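# Seat the lid fully onto the upright box

## Task

Place the lid onto the box right side up and press it fully down, without crushing the lid or the box, and leave the box standing upright on the table.

## Robot and tools

Robot: two arms, left_arm and right_arm, facing each other across a table. Base poses in the scene frame: left_arm at (-0.010, +0.458, +0.039) m, quat_wxyz (+0.705, 0, 0, -0.709); right_arm at (-0.013, -0.459, +0.039) m, quat_wxyz (+0.712, 0, 0, +0.702). Scene frame: origin at the table centre, table top at z = +0.020 m, +z up, left_arm on the +y side. Arm names do not match image sides.

Frames: each arm's printed hand pose, velocities and targets are in that arm's own base frame. The table is in the scene frame. Offsets run along the arm's own base axes, and rotations turn about the Hand target's position. The gripper's fingers point along its +x axis and close along its y axis. end_effector_position is the point between the fingers, 3 to 4 cm behind the tips. Only the last 1.5 cm of each inner finger face is flat. Printed poses can be off by a few centimetres, more at long reach.

execute_actions(actions, cameras): actions is a list of actions. Each action is a table of up to 15 rows, and each row is one control step of 1/30 s. A shorter table repeats its last row until step 15. Each row holds 14 numbers in [-1, 1], covering both arms even if only one moves: left_arm dx, dy, dz, rx, ry, rz, opening, then right_arm in the same order. The six pose numbers are an offset, not a pose. They count from that arm's Hand target as it stood when the action began. Every row counts from that same start, not from the row before, and a repeated offset moves the arm on again. Scale: 1.0 equals 0.6 m or 180 degrees. rx, ry, rz form one rotation vector. To leave an arm alone, give 0 for its six pose numbers. Opening is absolute: +1 is fully open (0.080 m), -1 is fully closed, and empty fingers meet near -0.78. A full close takes at least about 0.6 s. Always resend the wanted opening, because 0 there is itself a command. cameras lists names (cam_high, cam_low, cam_left_wrist, cam_right_wrist), or ["all"], or []. An empty actions list returns images.

move(target, speed, blend, opening_speed, grip_force, blocking, cameras): target is one 14-number row in the same layout, or a list of up to 15 rows. Every row is an offset from the Hand targets at the start of the move, not from the previous row. The gripper follows a straight path and turns the shorter way. All paths end together, and the move is capped at 10 s. speed is in m/s, from 0.002 to 4.3, default 0.25. Turns run at up to twice that in rad/s. Give one value, or one per target. blend is in metres, with one value or one per target. 0 means stop at each corner. opening_speed is in scale units per second, at least 0.2. grip_force is in newtons per finger pad, from 8 to 34. It persists until changed and starts at full. blocking=false returns after 0.5 s while the motion continues. The paths do not avoid obstacles or the other arm. A faster move strays more from its path and hits harder. Do not route a path near an arm's own base, because the elbow may swing. The result adds a move: line such as done (at rest within 8 mm and 2 degrees), off_target, moving, held, blocked or fault, plus limits such as paced (the pose was clipped) or held (steps were withheld). blocked means something is in the way. That arm then holds where it stopped.

wait(seconds): from 0 to 3600. Sends nothing new, and a running move continues. stop(): brakes the running move. zoom_image(camera, region): region is [x0, y0, x1, y1] in pixels of that camera's latest image, at most 504 by 504. All images are 672x504. finished_scene(scene): ends the scene, with scene numbered 1 to 2. Call nothing after it in the same reply.

Results show each gripper's position (m), quat_wxyz, velocities, Hand target (the last commanded pose after clipping, from which the next offsets count), Tool commands, grip_measured (on the opening scale, up to about 2 mm off), and Joint positions (the last entry is the opening in metres). They also show joint torques, external joint torques and fault or heat lines. To grip, command about 0.08 below the grip_measured reading at first contact, or less for a lighter hold. The controller limits orientation to within 32 degrees of the measured one at each step. Grippers often stop short or tilt because of friction and weight. Check the result, then send the remaining distance as an offset. Small moves may fail or drift sideways.

Limits: joint ranges (rad) are waist -3.054 to 3.054, shoulder 0 to 3.142, elbow 0 to 2.356, wrist pitch and wrist yaw -1.571 to 1.571, wrist roll -3.142 to 3.142. Contact torque limits (N m) are waist 17.8, shoulder 22, elbow 22, wrist pitch 5.8, wrist yaw 5.78, wrist roll 5.42. Reaching one causes a 10 s torque fault stop. Large one-step jumps or hard hits cause over-speed faults. Stretched poses, held loads and pushing toward an unreachable pose heat the motors. At 95 °C an arm stops and may go limp.

Avoid: dropping the lid or releasing it while it moves, knocking anything off the table, slamming into the table or box, pressing hard enough to crush the box or lid, tipping the box over, letting the two arms touch or close on each other, and catching wrist-camera cables on objects, since cable contact counts as touching. Loose objects may be nudged now and then, so check the box and lid before releasing.

Each tool is called after "Call:" as name([rows], argument=value, ...), one row to a line, values as JSON.

## Session

Call:
execute_actions(actions=[])

Scene clock: 0.00 s.
left_arm: end_effector_position=(+0.0896, +0.2066, +0.0935) grip_measured=+1.000 end_effector_quat_wxyz=(+0.495, -0.475, +0.454, +0.568) | right_arm: end_effector_position=(+0.2500, +0.1274, +0.0810) grip_measured=+1.000 end_effector_quat_wxyz=(+0.677, -0.233, +0.495, +0.492)
Joint positions: left_arm=[1.086 1.334 0.893 -1.041 -0.113 -0.574 0.08] | right_arm=[0.246 1.518 0.939 -0.847 -0.43 -0.831 0.08]
Joint velocities: within noise
Joint torques (N m): no reading
External joint torques (N m): no reading
Heat: left arm: hottest wrist pitch 35 °C (+0.0 °C/min); right arm: hottest wrist yaw 34 °C (+0.0 °C/min).
Hand target: left_arm +0.0901, +0.2078, +0.0953; +0.497, -0.474, +0.452, +0.569 | right_arm +0.2512, +0.1279, +0.0832; +0.679, -0.234, +0.491, +0.492
Tool commands: left_gripper/opening=+1.0 right_gripper/opening=+1.0

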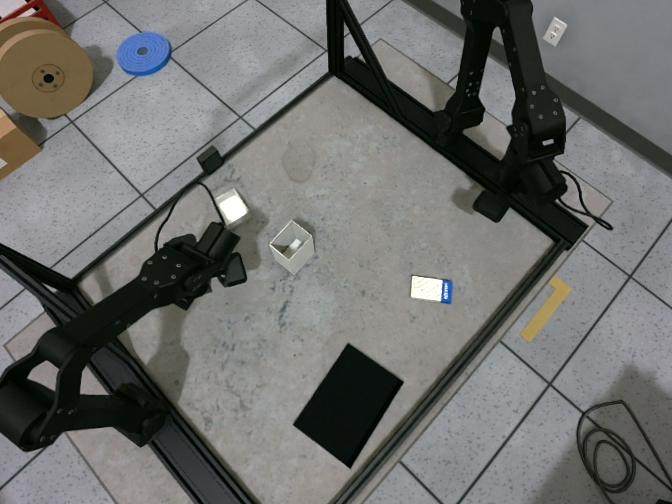

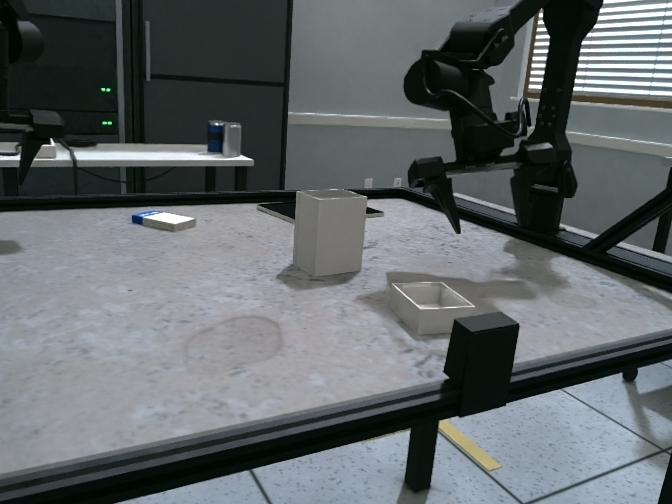

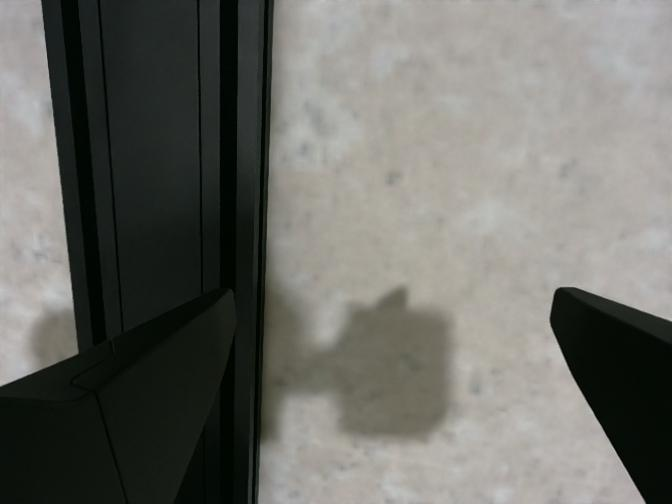

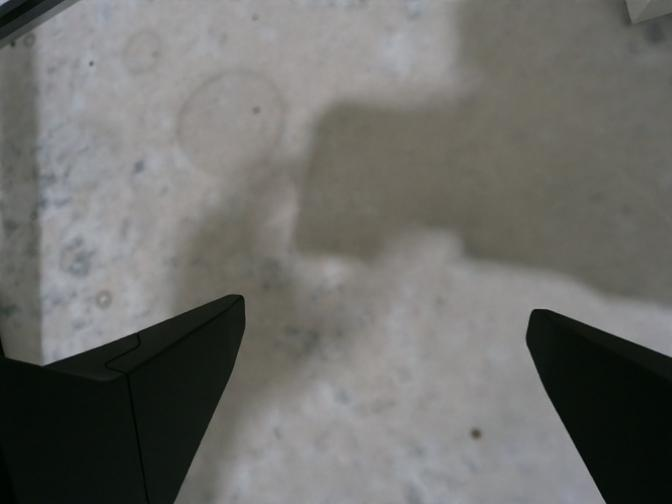

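Call:
zoom_image(camera="cam_high", region=[180, 160, 360, 300])

Call:
zoom_image(camera="cam_low", region=[270, 170, 500, 350])

Scaled by 2.800 from the camera's image (finer frame: 960x720).

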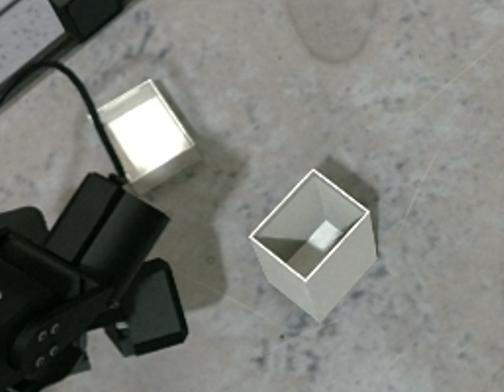

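Scaled by 2.191 from the camera's image (finer frame: 960x720).

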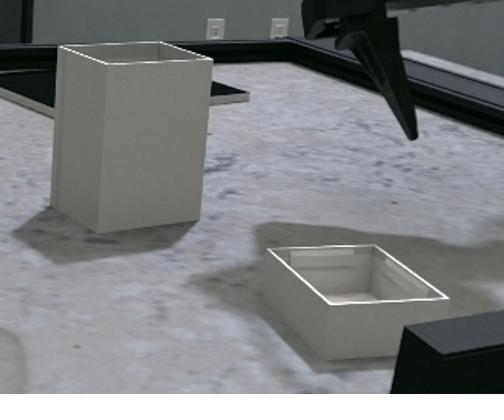

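Call:
move(target=[0,0,0,0,0,0,1, 0.263,0.187,0.111,-0.1438,-0.0107,0.0832,1], cameras=["all"])

Scene clock: 255.43 s.
left_arm: end_effector_position=(+0.0896, +0.2066, +0.0935) grip_measured=+1.000 end_effector_quat_wxyz=(+0.495, -0.475, +0.454, +0.568) | right_arm: end_effector_position=(+0.4055, +0.2385, +0.1485) grip_measured=+1.000 end_effector_quat_wxyz=(+0.593, -0.452, +0.498, +0.442)
Joint positions: left_arm=[1.086 1.334 0.893 -1.041 -0.113 -0.574 0.08] | right_arm=[0.53 2.31 2.334 -1.461 -0.006 -0.843 0.08]
Joint torques (N m): left_arm=[-0.05 -4.25 5.41 0.75 -0.1 0] | right_arm=[0.1 -11.55 7.94 0.76 0.07 -0.11]
External joint torques (N m): left_arm=[-0.06 -0.57 0.09 0.31 -0.01 0] | right_arm=[0.03 -1.43 2.61 0.25 0.12 -0.11]
Heat: left arm: hottest elbow 37 °C (+1.0 °C/min); right arm: hottest elbow 37 °C (+0.0 °C/min).
Hand target: left_arm +0.0901, +0.2078, +0.0953; +0.497, -0.474, +0.451, +0.569 | right_arm +0.4090, +0.2401, +0.1495; +0.549, -0.449, +0.543, +0.450
Off the commanded pose: left_arm 0.002 m, 0 deg | right_arm 0.004 m, 7 deg.
joint sent to its limit (right arm) — joint 3 (elbow), upper limit, where the elbow is as straight as it goes. The joint targets are off in orientation, not in position.
move: off_target (right_arm)

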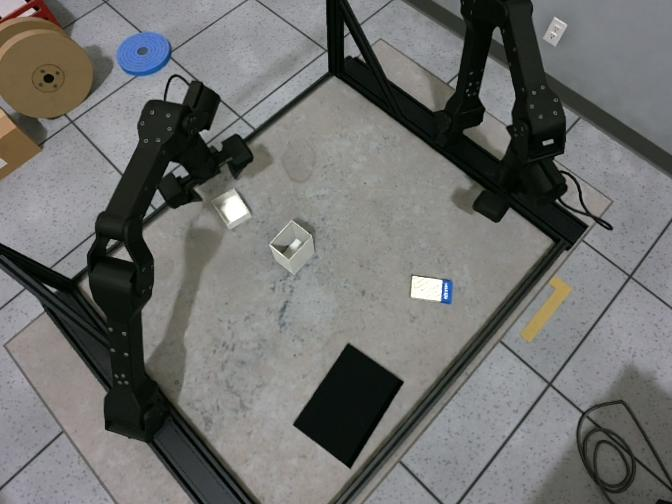

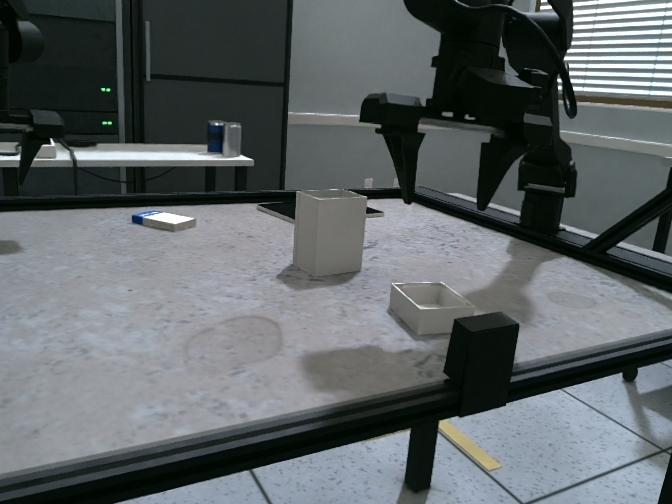

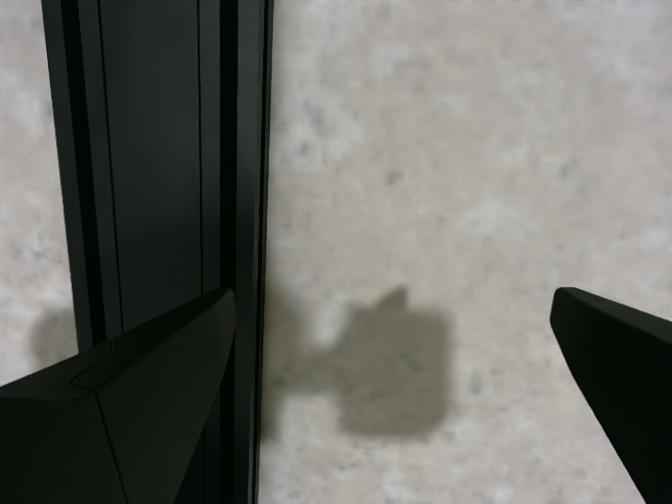

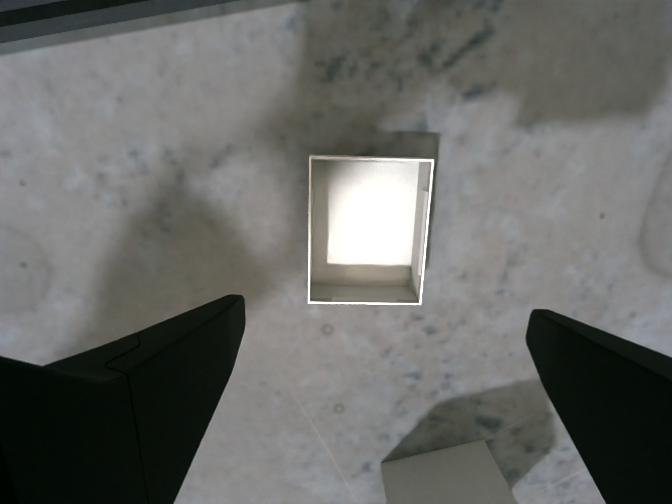

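Call:
move(target=[0,0,0,0,0,0,1, 0,0,-0.1075,0,0,0,1], cameras=["cam_right_wrist"])

Scene clock: 488.67 s.
left_arm: end_effector_position=(+0.0896, +0.2066, +0.0935) grip_measured=+1.000 end_effector_quat_wxyz=(+0.495, -0.475, +0.454, +0.568) | right_arm: end_effector_position=(+0.4079, +0.2397, +0.0826) grip_measured=+1.000 end_effector_quat_wxyz=(+0.547, -0.446, +0.547, +0.450)
Joint positions: left_arm=[1.086 1.334 0.893 -1.041 -0.113 -0.574 0.08] | right_arm=[0.53 2.445 2.316 -1.442 -0.006 -0.844 0.08]
Joint torques (N m): left_arm=[-0.06 -4.14 5.55 0.73 -0.12 0.01] | right_arm=[0 -13.54 6.56 0.33 0.08 -0.12]
External joint torques (N m): left_arm=[-0.06 -0.48 0.17 0.25 -0.04 0.01] | right_arm=[0.02 -2.72 1.26 0.04 0.12 -0.12]
Heat: left arm: hottest elbow 38 °C (+0.0 °C/min); right arm: hottest shoulder 60 °C (+2.0 °C/min). Fold the right arm in close to its base, or ease its load, before you think long.
Hand target: left_arm +0.0901, +0.2078, +0.0953; +0.497, -0.474, +0.451, +0.569 | right_arm +0.4090, +0.2401, +0.0851; +0.549, -0.449, +0.543, +0.450
Off the commanded pose: left_arm 0.002 m, 0 deg | right_arm 0.003 m, 1 deg.
MOTOR HOT: joint 2 (shoulder) of the right arm reports 60 °C; the controller stops that arm at 95 °C. To cool a motor, set the load down, stop pushing, or move to a pose that needs little force.
move: done

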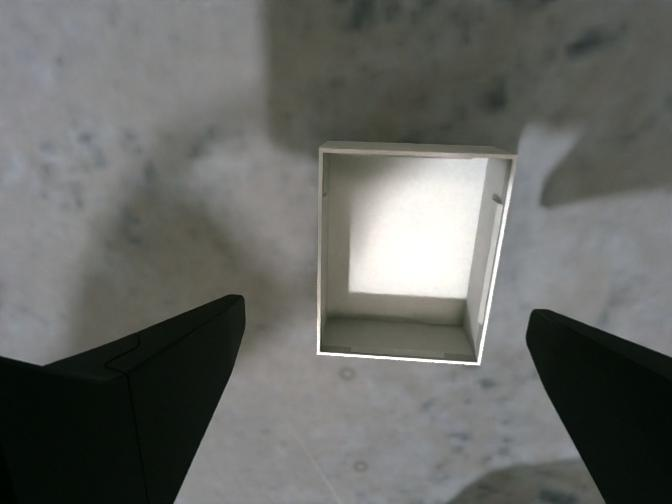

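Call:
move([
  [0,0,0,0,0,0,1, 0.004,-0.025,0.03,0,0,-0.5,1],
  [0,0,0,0,0,0,1, 0.0072,-0.0495,0.0187,0.034,0.169,-0.975,1],
], blend=[0.02, 0], speed=0.35, cameras=["cam_right_wrist", "cam_high"])

Scene clock: 645.40 s.
left_arm: end_effector_position=(+0.0896, +0.2066, +0.0935) grip_measured=+1.000 end_effector_quat_wxyz=(+0.495, -0.475, +0.454, +0.568) | right_arm: end_effector_position=(+0.4134, +0.2110, +0.0882) grip_measured=+1.000 end_effector_quat_wxyz=(+0.375, +0.616, +0.532, -0.444)
Joint positions: left_arm=[1.086 1.334 0.893 -1.041 -0.113 -0.574 0.08] | right_arm=[0.38 2.203 1.886 -1.09 -0.287 2.13 0.08]
Joint torques (N m): left_arm=[0.03 -4.25 5.5 0.75 -0.14 0.02] | right_arm=[-0.34 -14.66 5.67 0.81 -0.18 0.18]
External joint torques (N m): left_arm=[0.02 -0.57 0.16 0.3 -0.05 0.02] | right_arm=[-0.26 -4.99 0.2 0.32 -0.06 0.18]
Heat: left arm: hottest elbow 39 °C (+0.0 °C/min); right arm: hottest shoulder 72 °C (+3.0 °C/min). Fold the right arm in close to its base, or ease its load, before you think long.
Hand target: left_arm +0.0901, +0.2078, +0.0953; +0.497, -0.474, +0.451, +0.569 | right_arm +0.4134, +0.2103, +0.0963; +0.374, +0.623, +0.529, -0.438
Off the commanded pose: left_arm 0.002 m, 0 deg | right_arm 0.008 m, 1 deg.
MOTOR HOT: still on. Joint 2 (shoulder) of the right arm reports 72 °C.
move: done
Images, in order (width x height): cam_high 672x504, cam_right_wrist 672x504.

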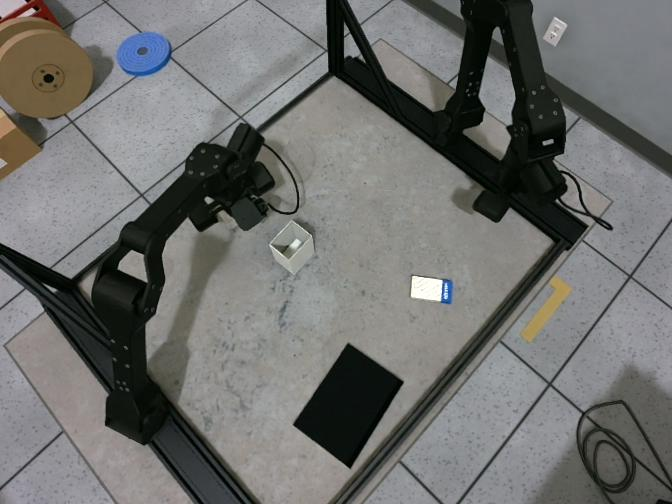

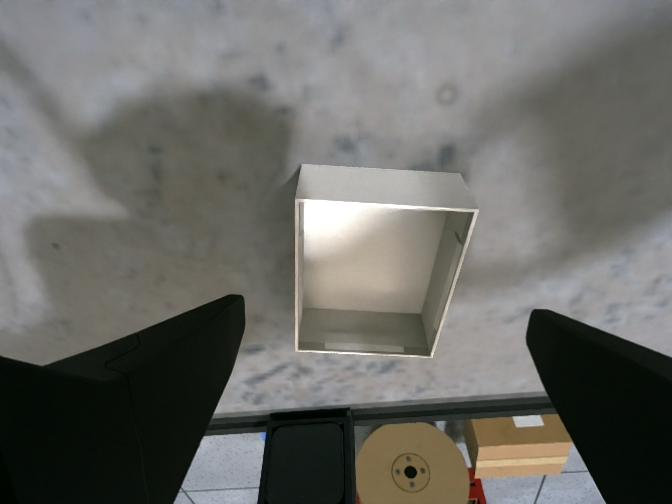

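Call:
move(target=[0,0,0,0,0,0,1, 0,0,-0.0367,0,0,0,1], cameras=["cam_right_wrist"], speed=0.1)

Scene clock: 720.40 s.
left_arm: end_effector_position=(+0.0896, +0.2066, +0.0935) grip_measured=+1.000 end_effector_quat_wxyz=(+0.495, -0.475, +0.454, +0.568) | right_arm: end_effector_position=(+0.4134, +0.2110, +0.0714) grip_measured=+1.000 end_effector_quat_wxyz=(+0.377, +0.619, +0.531, -0.439)
Joint positions: left_arm=[1.086 1.334 0.893 -1.041 -0.113 -0.574 0.08] | right_arm=[0.38 2.2 1.814 -1.008 -0.287 2.13 0.08]
Joint torques (N m): left_arm=[0.05 -4.17 5.41 0.73 -0.09 0.03] | right_arm=[-0.21 -13.15 5.7 0.82 -0.18 0.18]
External joint torques (N m): left_arm=[0.03 -0.5 0.09 0.3 0 0.03] | right_arm=[-0.26 -3.42 0.19 0.3 -0.05 0.19]
Heat: left arm: hottest elbow 39 °C (+0.0 °C/min); right arm: hottest shoulder 85 °C (+7.1 °C/min). Fold the right arm in close to its base, or ease its load, before you think long.
Hand target: left_arm +0.0901, +0.2078, +0.0953; +0.497, -0.474, +0.451, +0.569 | right_arm +0.4134, +0.2103, +0.0743; +0.374, +0.623, +0.529, -0.438
Off the commanded pose: left_arm 0.002 m, 0 deg | right_arm 0.003 m, 1 deg.
MOTOR HOT: still on. Joint 2 (shoulder) of the right arm reports 85 °C.
move: done

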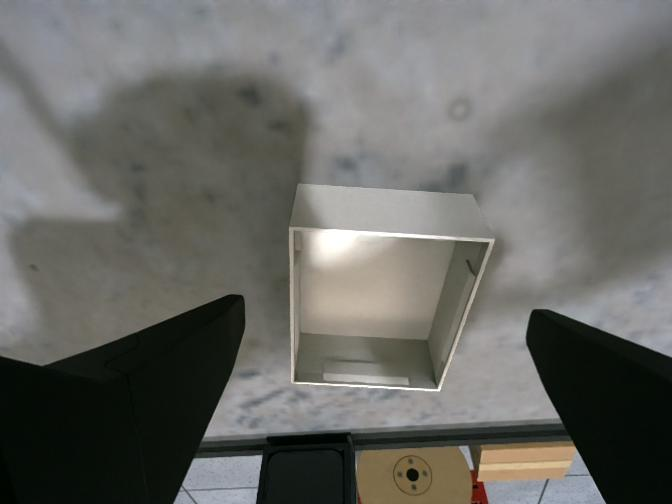

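Call:
move([
  [0,0,0,0,0,0,1, 0,0,0.06,0,0,0,1],
  [0,0,0,0,0,0,1, -0.356,-0.15,0.143,0,0,0,1],
], blend=[0.02, 0], speed=0.4)

Scene clock: 738.07 s.
left_arm: end_effector_position=(+0.0896, +0.2066, +0.0935) grip_measured=+1.000 end_effector_quat_wxyz=(+0.495, -0.475, +0.454, +0.568) | right_arm: end_effector_position=(+0.2017, +0.1213, +0.1596) grip_measured=+1.000 end_effector_quat_wxyz=(+0.375, +0.622, +0.528, -0.439)
Joint positions: left_arm=[1.086 1.334 0.893 -1.041 -0.113 -0.574 0.08] | right_arm=[0.357 1.273 1.082 -1.205 -0.292 2.113 0.08]
Joint torques (N m): left_arm=[-0.05 -4.21 5.53 0.74 -0.14 0] | right_arm=[-0.39 -5.79 5.65 0.44 -0.23 -0.07]
External joint torques (N m): left_arm=[-0.06 -0.55 0.22 0.3 -0.05 0] | right_arm=[-0.39 -2.34 0.14 -0.05 -0.11 -0.07]
Heat: left arm: hottest elbow 39 °C (+0.0 °C/min); right arm: hottest shoulder 75 °C (-6.1 °C/min). Fold the right arm in close to its base, or ease its load, before you think long.
Hand target: left_arm +0.0901, +0.2078, +0.0953; +0.497, -0.474, +0.451, +0.569 | right_arm +0.1998, +0.1203, +0.1602; +0.374, +0.623, +0.529, -0.438
Off the commanded pose: left_arm 0.002 m, 0 deg | right_arm 0.002 m, 0 deg.
MOTOR HOT: still on. Joint 2 (shoulder) of the right arm reports 75 °C.
move: done; blend cut to 0.018 m at target 1

Call:
move(target=[0,0,0,0,0,0,1, 0,0,0,0,0,0,-1], opening_speed=1.0, grip_force=8, cameras=["cam_right_wrist", "cam_high", "cam_low"])

Scene clock: 843.67 s.
left_arm: end_effector_position=(+0.0896, +0.2066, +0.0935) grip_measured=+1.000 end_effector_quat_wxyz=(+0.495, -0.475, +0.454, +0.568) | right_arm: end_effector_position=(+0.2017, +0.1213, +0.1596) grip_measured=-0.759 end_effector_quat_wxyz=(+0.375, +0.622, +0.528, -0.439)
Joint positions: left_arm=[1.086 1.334 0.893 -1.041 -0.113 -0.574 0.08] | right_arm=[0.357 1.273 1.082 -1.205 -0.292 2.113 0.001]
Joint torques (N m): left_arm=[0.01 -4.16 5.42 0.73 -0.12 0.01] | right_arm=[-0.42 -5.94 5.66 0.43 -0.23 -0.09]
External joint torques (N m): left_arm=[0.01 -0.49 0.06 0.27 -0.03 0.01] | right_arm=[-0.41 -2.52 0.11 -0.09 -0.11 -0.09]
Heat: left arm: hottest elbow 40 °C (+0.0 °C/min); right arm: hottest shoulder 48 °C (-8.0 °C/min). Fold the right arm in close to its base, or ease its load, before you think long.
Hand target: left_arm +0.0901, +0.2078, +0.0953; +0.497, -0.474, +0.451, +0.569 | right_arm +0.1998, +0.1204, +0.1601; +0.374, +0.623, +0.529, -0.438
Off the commanded pose: left_arm 0.002 m, 0 deg | right_arm 0.002 m, 0 deg.
MOTOR HOT: still on. Joint 2 (shoulder) of the right arm reports 48 °C.
grip_force (N): 8, 8
move: done
Images, in order (width x height): cam_high 672x504, cam_low 672x504, cam_right_wrist 672x504.

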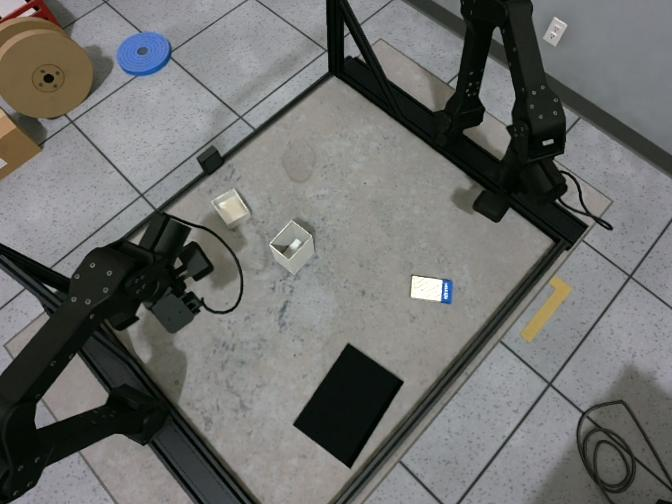

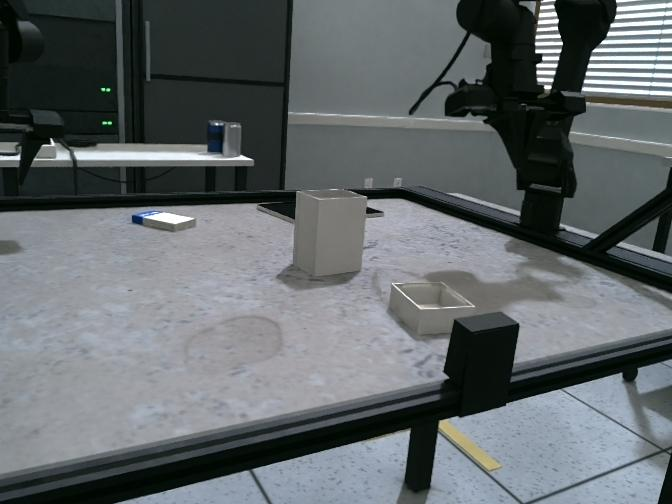

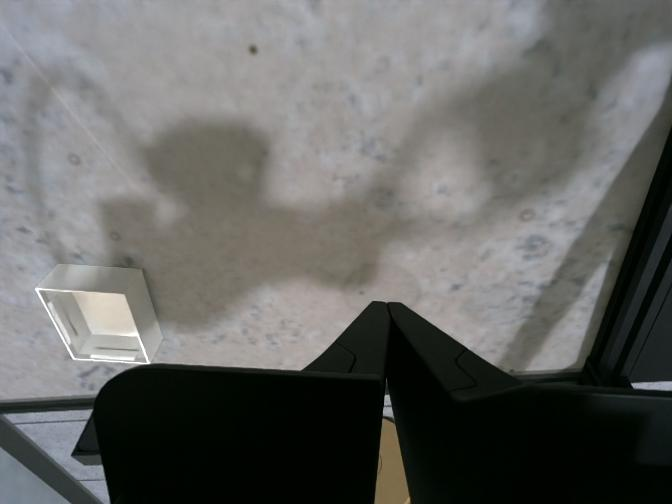

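Call:
move([
  [0,0,0,0,0,0,1, 0.3573,0.1727,-0.07,-0.0817,0.0163,0,1],
  [0,0,0,0,0,0,1, 0.3573,0.1727,-0.142,-0.0817,0.0163,0,1],
], blend=[0.02, 0], speed=[0.3, 0.1], cameras=["cam_right_wrist", "cam_high", "cam_low"])

Scene clock: 1005.77 s.
left_arm: end_effector_position=(+0.0896, +0.2066, +0.0935) grip_measured=+1.000 end_effector_quat_wxyz=(+0.495, -0.475, +0.454, +0.568) | right_arm: end_effector_position=(+0.4148, +0.2237, +0.0771) grip_measured=+0.997 end_effector_quat_wxyz=(+0.436, +0.560, +0.480, -0.515)
Joint positions: left_arm=[1.086 1.334 0.893 -1.041 -0.113 -0.574 0.08] | right_arm=[0.471 2.367 2.153 -1.309 -0.075 2.202 0.08]
Joint torques (N m): left_arm=[0.12 -4.08 5.44 0.75 -0.12 0.01] | right_arm=[0.19 -12.55 5.69 0.63 0.19 0.17]
External joint torques (N m): left_arm=[0.12 -0.4 0.07 0.29 -0.03 0.02] | right_arm=[0.37 -2.08 0.33 0.3 0.18 0.17]
Heat: left arm: hottest elbow 40 °C (+0.0 °C/min); right arm: hottest shoulder 44 °C (-1.0 °C/min).
Hand target: left_arm +0.0901, +0.2078, +0.0953; +0.497, -0.474, +0.451, +0.569 | right_arm +0.4142, +0.2238, +0.0749; +0.437, +0.559, +0.478, -0.518
Off the commanded pose: left_arm 0.002 m, 0 deg | right_arm 0.002 m, 0 deg.
MOTOR HOT: cleared for the motors of the right arm.
grip_force (N): 8, 8
move: done
Images, in order (width x height): cam_high 672x504, cam_low 672x504, cam_right_wrist 672x504.

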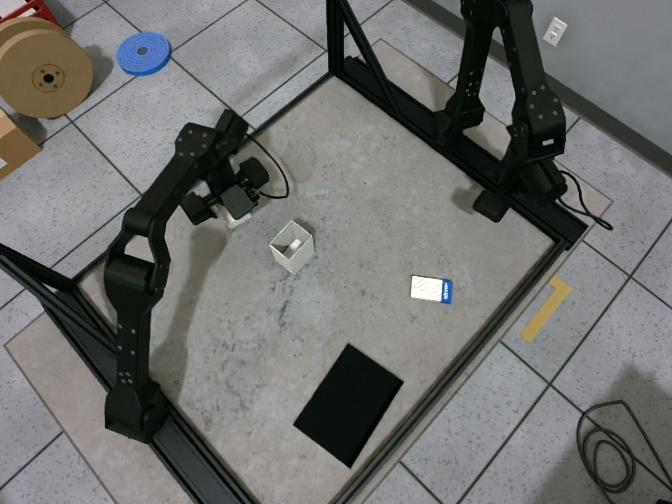

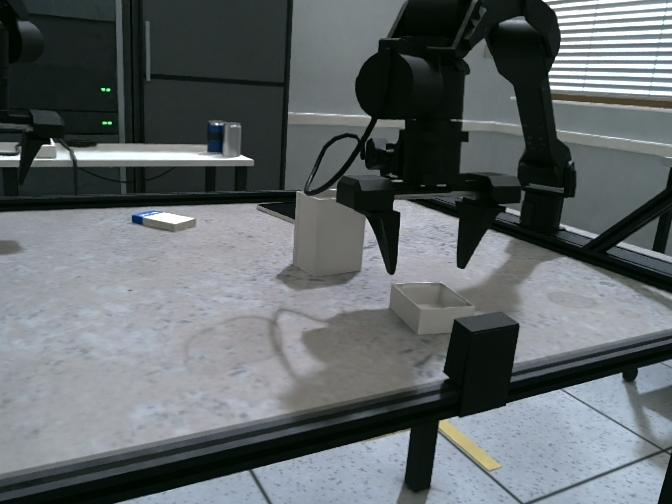

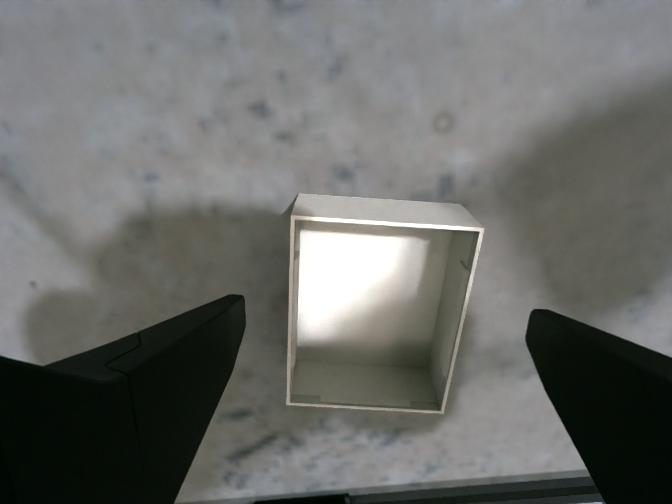

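Call:
move(target=[0,0,0,0,0,0,1, 0.0028,0.001,-0.0340,0,0,0,1], speed=0.08, cameras=["cam_right_wrist", "cam_low"])

Scene clock: 1022.97 s.
left_arm: end_effector_position=(+0.0896, +0.2066, +0.0935) grip_measured=+1.000 end_effector_quat_wxyz=(+0.495, -0.475, +0.454, +0.568) | right_arm: end_effector_position=(+0.4166, +0.2247, +0.0584) grip_measured=+0.997 end_effector_quat_wxyz=(+0.437, +0.561, +0.480, -0.514)
Joint positions: left_arm=[1.086 1.334 0.893 -1.041 -0.113 -0.574 0.08] | right_arm=[0.471 2.375 2.092 -1.237 -0.075 2.202 0.08]
Joint torques (N m): left_arm=[0.03 -4.26 5.51 0.73 -0.12 -0.01] | right_arm=[0.14 -12.17 5.67 0.61 0.19 0.16]
External joint torques (N m): left_arm=[0.04 -0.59 0.15 0.28 -0.03 -0.01] | right_arm=[0.08 -1.53 0.24 0.28 0.2 0.16]
Heat: left arm: hottest elbow 40 °C (+0.0 °C/min); right arm: hottest shoulder 50 °C (+6.0 °C/min). Fold the right arm in close to its base, or ease its load, before you think long.
Hand target: left_arm +0.0901, +0.2078, +0.0953; +0.497, -0.474, +0.451, +0.569 | right_arm +0.4159, +0.2244, +0.0545; +0.437, +0.559, +0.478, -0.518
Off the commanded pose: left_arm 0.002 m, 0 deg | right_arm 0.004 m, 1 deg.
MOTOR HOT: joint 2 (shoulder) of the right arm reports 50 °C; the controller stops that arm at 95 °C. To cool a motor, set the load down, stop pushing, or move to a pose that needs little force.
grip_force (N): 8, 8
move: done
Images, in order (width x height): cam_low 672x504, cam_right_wrist 672x504.

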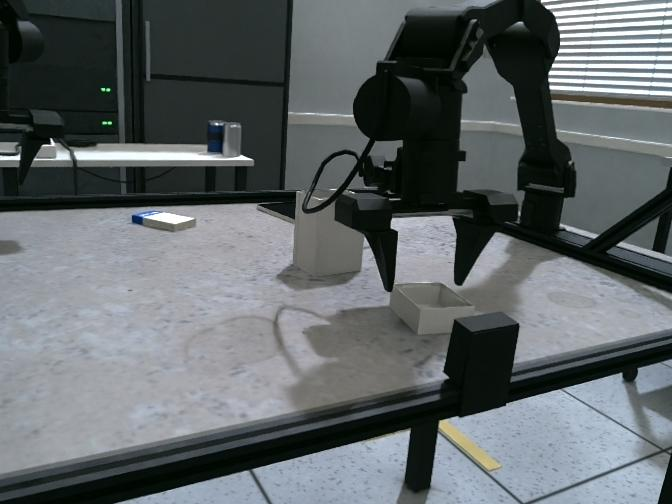

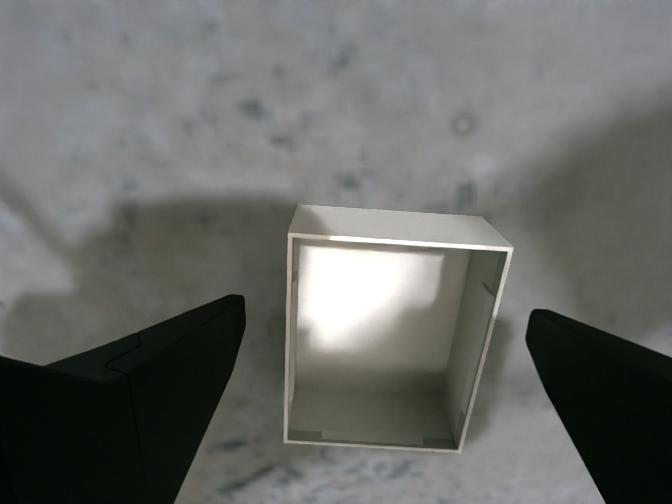

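Call:
move(target=[0,0,0,0,0,0,1, 0,0,-0.0125,0,0,0,1], speed=0.06, cameras=["cam_low", "cam_right_wrist"])

Scene clock: 1037.30 s.
left_arm: end_effector_position=(+0.0896, +0.2066, +0.0935) grip_measured=+1.000 end_effector_quat_wxyz=(+0.495, -0.475, +0.454, +0.568) | right_arm: end_effector_position=(+0.4168, +0.2248, +0.0511) grip_measured=+0.997 end_effector_quat_wxyz=(+0.437, +0.561, +0.480, -0.514)
Joint positions: left_arm=[1.086 1.334 0.893 -1.041 -0.113 -0.574 0.08] | right_arm=[0.471 2.377 2.067 -1.209 -0.075 2.202 0.08]
Joint torques (N m): left_arm=[0.07 -4.16 5.46 0.75 -0.09 -0.01] | right_arm=[0.14 -12.13 5.69 0.61 0.2 0.16]
External joint torques (N m): left_arm=[0.05 -0.45 0.08 0.29 0 -0.01] | right_arm=[0.09 -1.72 0.4 0.3 0.2 0.16]
Heat: left arm: hottest elbow 40 °C (+0.0 °C/min); right arm: hottest shoulder 52 °C (+8.1 °C/min). Fold the right arm in close to its base, or ease its load, before you think long.
Hand target: left_arm +0.0901, +0.2078, +0.0953; +0.497, -0.474, +0.451, +0.569 | right_arm +0.4159, +0.2244, +0.0470; +0.437, +0.559, +0.478, -0.518
Off the commanded pose: left_arm 0.002 m, 0 deg | right_arm 0.004 m, 1 deg.
MOTOR HOT: still on. Joint 2 (shoulder) of the right arm reports 52 °C.
grip_force (N): 8, 8
move: done

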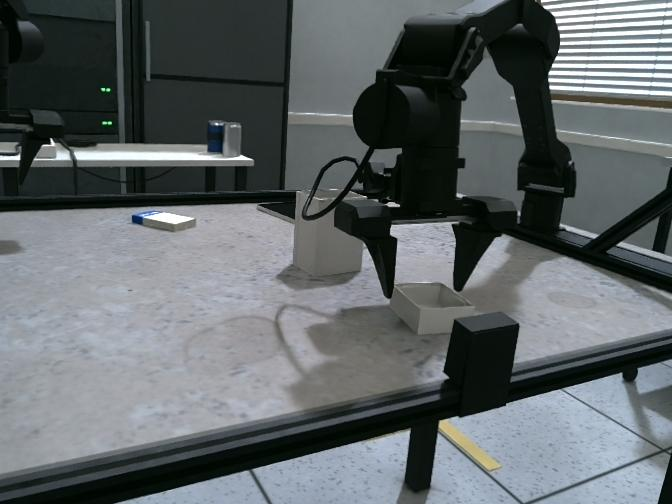

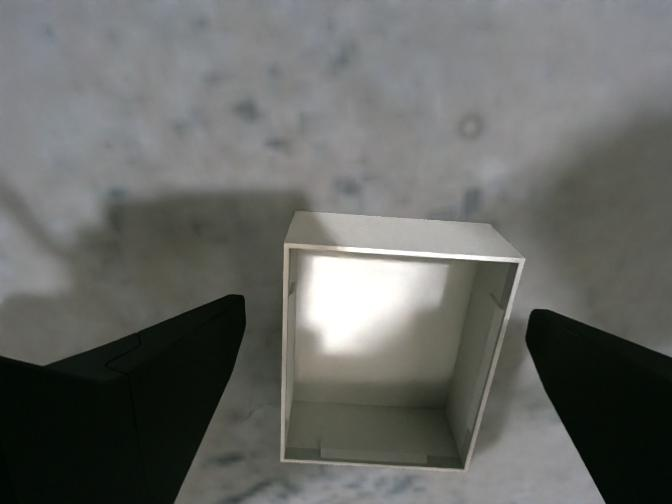

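Call:
move(target=[0,0,0,0,0,0,1, 0,0,0,0,0,0,0.3], opening_speed=0.5, grip_force=8, cameras=["cam_right_wrist"])

Scene clock: 1046.63 s.
left_arm: end_effector_position=(+0.0896, +0.2066, +0.0935) grip_measured=+1.000 end_effector_quat_wxyz=(+0.495, -0.475, +0.454, +0.568) | right_arm: end_effector_position=(+0.4167, +0.2247, +0.0510) grip_measured=+0.555 end_effector_quat_wxyz=(+0.437, +0.561, +0.480, -0.514)
Joint positions: left_arm=[1.086 1.334 0.893 -1.041 -0.113 -0.574 0.08] | right_arm=[0.471 2.377 2.067 -1.209 -0.075 2.202 0.06]
Joint torques (N m): left_arm=[0.01 -4.32 5.48 0.72 -0.11 0.01] | right_arm=[0.18 -12.14 5.43 0.61 0.19 0.17]
External joint torques (N m): left_arm=[0.04 -0.65 0.17 0.28 -0.02 0.01] | right_arm=[0.2 -1.59 0.07 0.29 0.2 0.17]
Heat: left arm: hottest elbow 40 °C (+0.0 °C/min); right arm: hottest shoulder 56 °C (+12.1 °C/min). Fold the right arm in close to its base, or ease its load, before you think long.
Hand target: left_arm +0.0901, +0.2078, +0.0953; +0.497, -0.474, +0.451, +0.569 | right_arm +0.4158, +0.2244, +0.0469; +0.437, +0.559, +0.478, -0.518
Off the commanded pose: left_arm 0.002 m, 0 deg | right_arm 0.004 m, 1 deg.
MOTOR HOT: still on. Joint 2 (shoulder) of the right arm reports 56 °C.
grip_force (N): 8, 8
move: done

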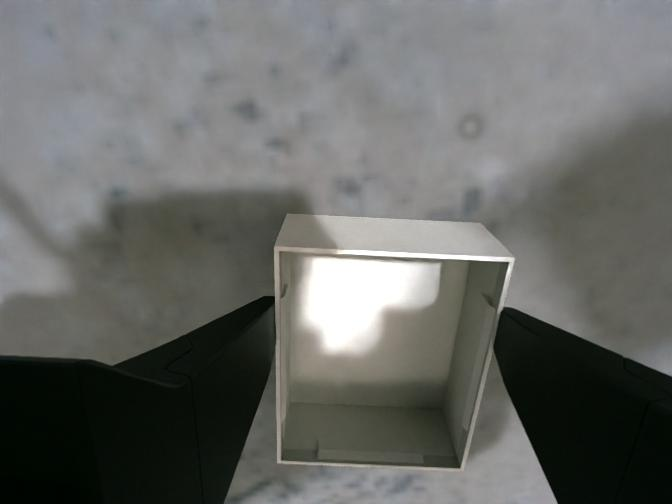

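Call:
move([
  [0,0,0,0,0,0,1, 0,0,0.133,0,0,0,0.4],
  [0,0,0,0,0,0,1, -0.193,-0.2073,0.255,0,0,0,0.4],
], blend=[0.02, 0], speed=[0.1, 0.25], cameras=["cam_right_wrist", "cam_high", "cam_low"])

Scene clock: 1079.43 s.
left_arm: end_effector_position=(+0.0896, +0.2066, +0.0935) grip_measured=+1.000 end_effector_quat_wxyz=(+0.495, -0.475, +0.454, +0.568) | right_arm: end_effector_position=(+0.3023, +0.1008, +0.1981) grip_measured=+0.555 end_effector_quat_wxyz=(+0.437, +0.558, +0.478, -0.519)
Joint positions: left_arm=[1.086 1.334 0.893 -1.041 -0.113 -0.574 0.08] | right_arm=[0.287 1.745 1.714 -1.513 -0.075 2.021 0.06]
Joint torques (N m): left_arm=[0.1 -4.22 5.45 0.74 -0.08 -0.01] | right_arm=[-0.19 -9.48 5.54 0.16 -0.05 -0.04]
External joint torques (N m): left_arm=[0.09 -0.55 0.12 0.29 0.01 -0.01] | right_arm=[-0.22 -3.1 0.35 -0.14 -0.06 -0.04]
Heat: left arm: hottest elbow 40 °C (+0.0 °C/min); right arm: hottest shoulder 64 °C (+15.1 °C/min). Fold the right arm in close to its base, or ease its load, before you think long.
Hand target: left_arm +0.0901, +0.2078, +0.0953; +0.497, -0.474, +0.451, +0.569 | right_arm +0.3000, +0.1001, +0.1999; +0.437, +0.559, +0.478, -0.518
Off the commanded pose: left_arm 0.002 m, 0 deg | right_arm 0.003 m, 0 deg.
MOTOR HOT: still on. Joint 2 (shoulder) of the right arm reports 64 °C.
grip_force (N): 8, 8
move: done
Images, in order (width x height): cam_high 672x504, cam_low 672x504, cam_right_wrist 672x504.

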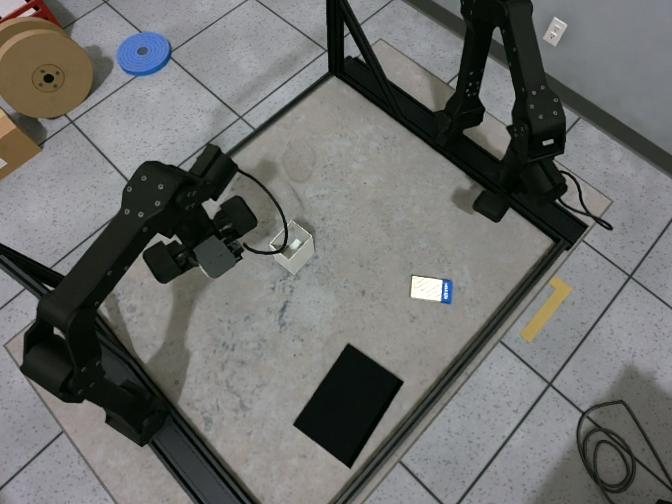

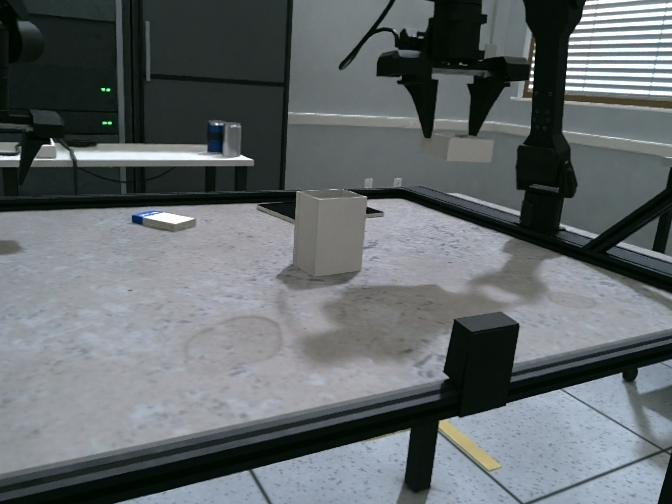

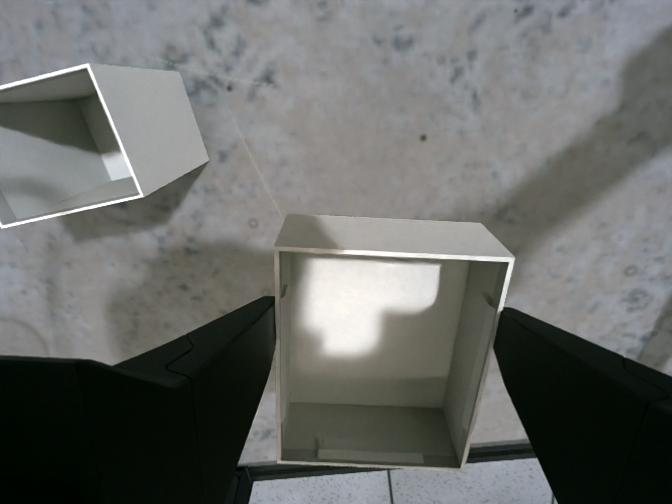

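Call:
move([
  [0,0,0,0,0,0,1, -0.0167,-0.1668,0.0835,-0.2289,-0.1449,0.1871,0.4],
  [0,0,0,0,0,0,1, 0.1063,-0.3185,-0.1,-0.4577,-0.2898,0.3741,0.4],
], blend=[0.03, 0], speed=0.35, cameras=["cam_right_wrist", "cam_high", "cam_low"])

Scene clock: 1129.20 s.
left_arm: end_effector_position=(+0.0896, +0.2066, +0.0935) grip_measured=+1.000 end_effector_quat_wxyz=(+0.495, -0.475, +0.454, +0.568) | right_arm: end_effector_position=(+0.3647, -0.0907, +0.1416) grip_measured=+0.556 end_effector_quat_wxyz=(+0.991, -0.012, +0.041, -0.126)
Joint positions: left_arm=[1.086 1.334 0.893 -1.041 -0.113 -0.574 0.08] | right_arm=[-0.236 1.558 0.343 1.135 0.018 -0.032 0.06]
Joint torques (N m): left_arm=[0.05 -4.1 5.41 0.74 -0.12 0.02] | right_arm=[-0.41 -5.02 4.69 2.23 -0.14 -0.09]
External joint torques (N m): left_arm=[0.04 -0.47 0.11 0.3 -0.03 0.02] | right_arm=[-0.41 -0.61 0.15 0.61 -0.15 -0.1]
Heat: left arm: hottest elbow 40 °C (+0.0 °C/min); right arm: hottest shoulder 52 °C (-11.1 °C/min). Fold the right arm in close to its base, or ease its load, before you think long.
Hand target: left_arm +0.0901, +0.2078, +0.0953; +0.497, -0.474, +0.451, +0.569 | right_arm +0.3638, -0.0911, +0.1400; +0.991, -0.013, +0.042, -0.125
Off the commanded pose: left_arm 0.002 m, 0 deg | right_arm 0.002 m, 0 deg.
MOTOR HOT: still on. Joint 2 (shoulder) of the right arm reports 52 °C.
grip_force (N): 8, 8
move: done
Images, in order (width x height): cam_high 672x504, cam_low 672x504, cam_right_wrist 672x504.

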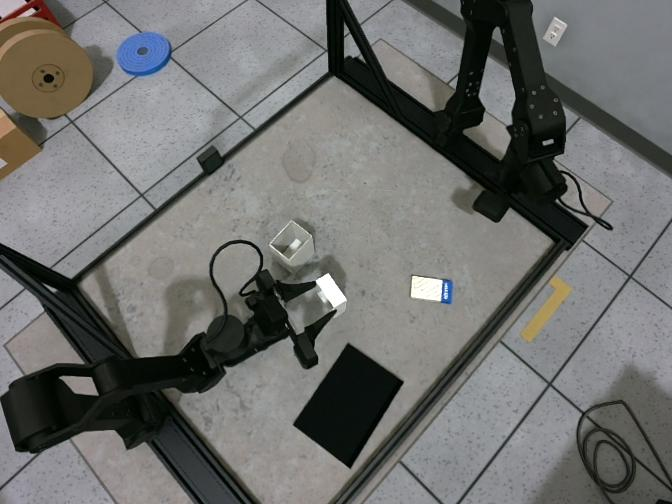

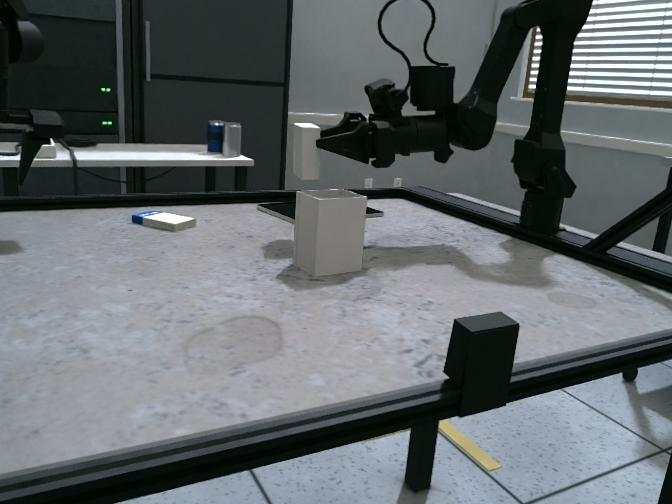

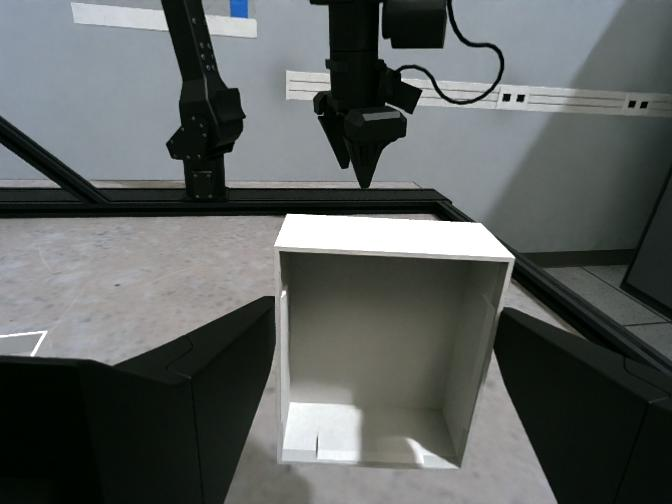

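Call:
move(target=[0,0,0,0,0,0,1, 0,0,-0.1,0,0,0,0.4], speed=0.15, cameras=["cam_right_wrist", "cam_high", "cam_low"])

Scene clock: 1145.37 s.
left_arm: end_effector_position=(+0.0896, +0.2066, +0.0935) grip_measured=+1.000 end_effector_quat_wxyz=(+0.495, -0.475, +0.454, +0.568) | right_arm: end_effector_position=(+0.3638, -0.0905, +0.0802) grip_measured=+0.556 end_effector_quat_wxyz=(+0.991, -0.011, +0.045, -0.126)
Joint positions: left_arm=[1.086 1.334 0.893 -1.041 -0.113 -0.574 0.08] | right_arm=[-0.236 1.954 0.298 1.57 0.018 -0.032 0.06]
Joint torques (N m): left_arm=[-0.02 -4.29 5.43 0.73 -0.13 0] | right_arm=[-0.48 -5.87 3.01 2.24 -0.08 -0.07]
External joint torques (N m): left_arm=[-0.03 -0.61 0.08 0.28 -0.03 0] | right_arm=[-0.5 -0.72 0.58 0.63 -0.08 -0.07]
Heat: left arm: hottest elbow 40 °C (+0.0 °C/min); right arm: hottest shoulder 49 °C (-12.1 °C/min). Fold the right arm in close to its base, or ease its load, before you think long.
Hand target: left_arm +0.0901, +0.2078, +0.0953; +0.497, -0.474, +0.451, +0.569 | right_arm +0.3637, -0.0911, +0.0799; +0.991, -0.013, +0.043, -0.125
Off the commanded pose: left_arm 0.002 m, 0 deg | right_arm 0.001 m, 0 deg.
MOTOR HOT: still on. Joint 2 (shoulder) of the right arm reports 49 °C.
joint sent to its limit (right arm) — joint 4 (wrist pitch), upper limit. The joint targets still meet the commanded pose.
grip_force (N): 8, 8
move: done
Images, in order (width x height): cam_high 672x504, cam_low 672x504, cam_right_wrist 672x504.

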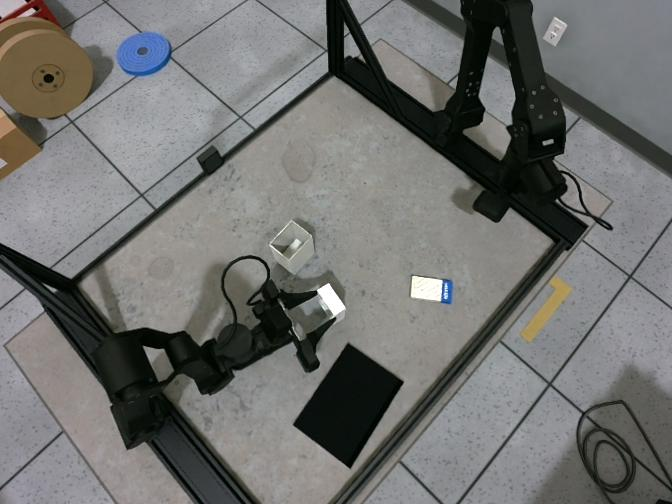

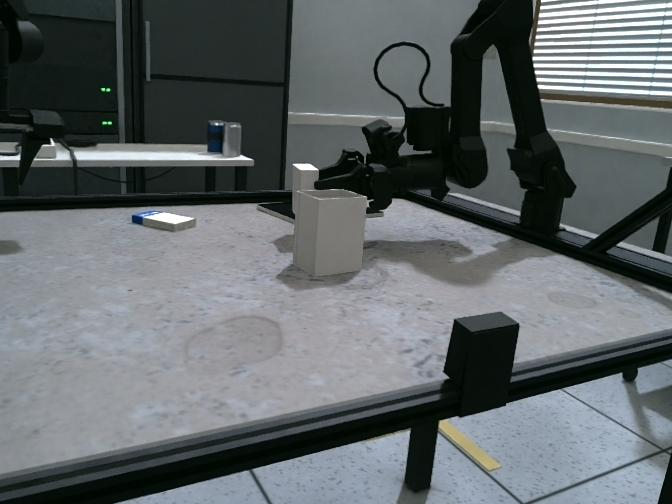

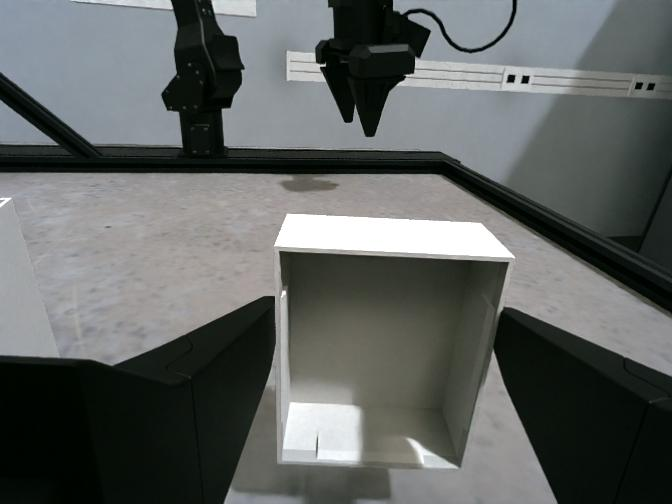

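Call:
move(target=[0,0,0,0,0,0,1, 0,0,-0.02,0.0094,0.0377,0,0.4], speed=0.1, cameras=["cam_right_wrist"])

Scene clock: 1216.57 s.
left_arm: end_effector_position=(+0.0896, +0.2066, +0.0935) grip_measured=+1.000 end_effector_quat_wxyz=(+0.495, -0.475, +0.454, +0.568) | right_arm: end_effector_position=(+0.3603, -0.0896, +0.0601) grip_measured=+0.556 end_effector_quat_wxyz=(+0.986, -0.004, +0.115, -0.124)
Joint positions: left_arm=[1.086 1.334 0.893 -1.041 -0.113 -0.574 0.08] | right_arm=[-0.236 1.882 0.303 1.352 0.018 -0.032 0.06]
Joint torques (N m): left_arm=[-0.02 -4.27 5.47 0.73 -0.13 0.01] | right_arm=[-0.37 -8.08 4.56 1.81 -0.17 -0.08]
External joint torques (N m): left_arm=[0 -0.56 0.15 0.31 -0.05 0.01] | right_arm=[-0.4 -3.08 1.74 0.22 -0.17 -0.08]
Heat: left arm: hottest elbow 40 °C (+0.0 °C/min); right arm: hottest shoulder 44 °C (-4.0 °C/min).
Hand target: left_arm +0.0901, +0.2078, +0.0953; +0.497, -0.474, +0.451, +0.569 | right_arm +0.3637, -0.0911, +0.0679; +0.987, -0.006, +0.103, -0.124
Off the commanded pose: left_arm 0.002 m, 0 deg | right_arm 0.009 m, 1 deg.
MOTOR HOT: cleared for the motors of the right arm.
grip_force (N): 8, 8
move: off_target (right_arm)

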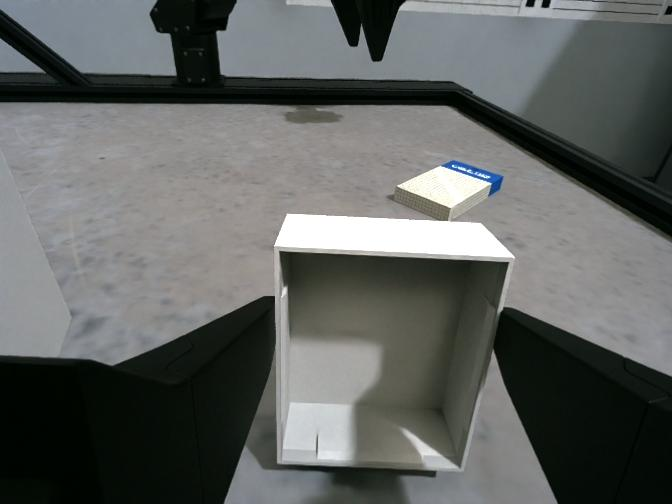

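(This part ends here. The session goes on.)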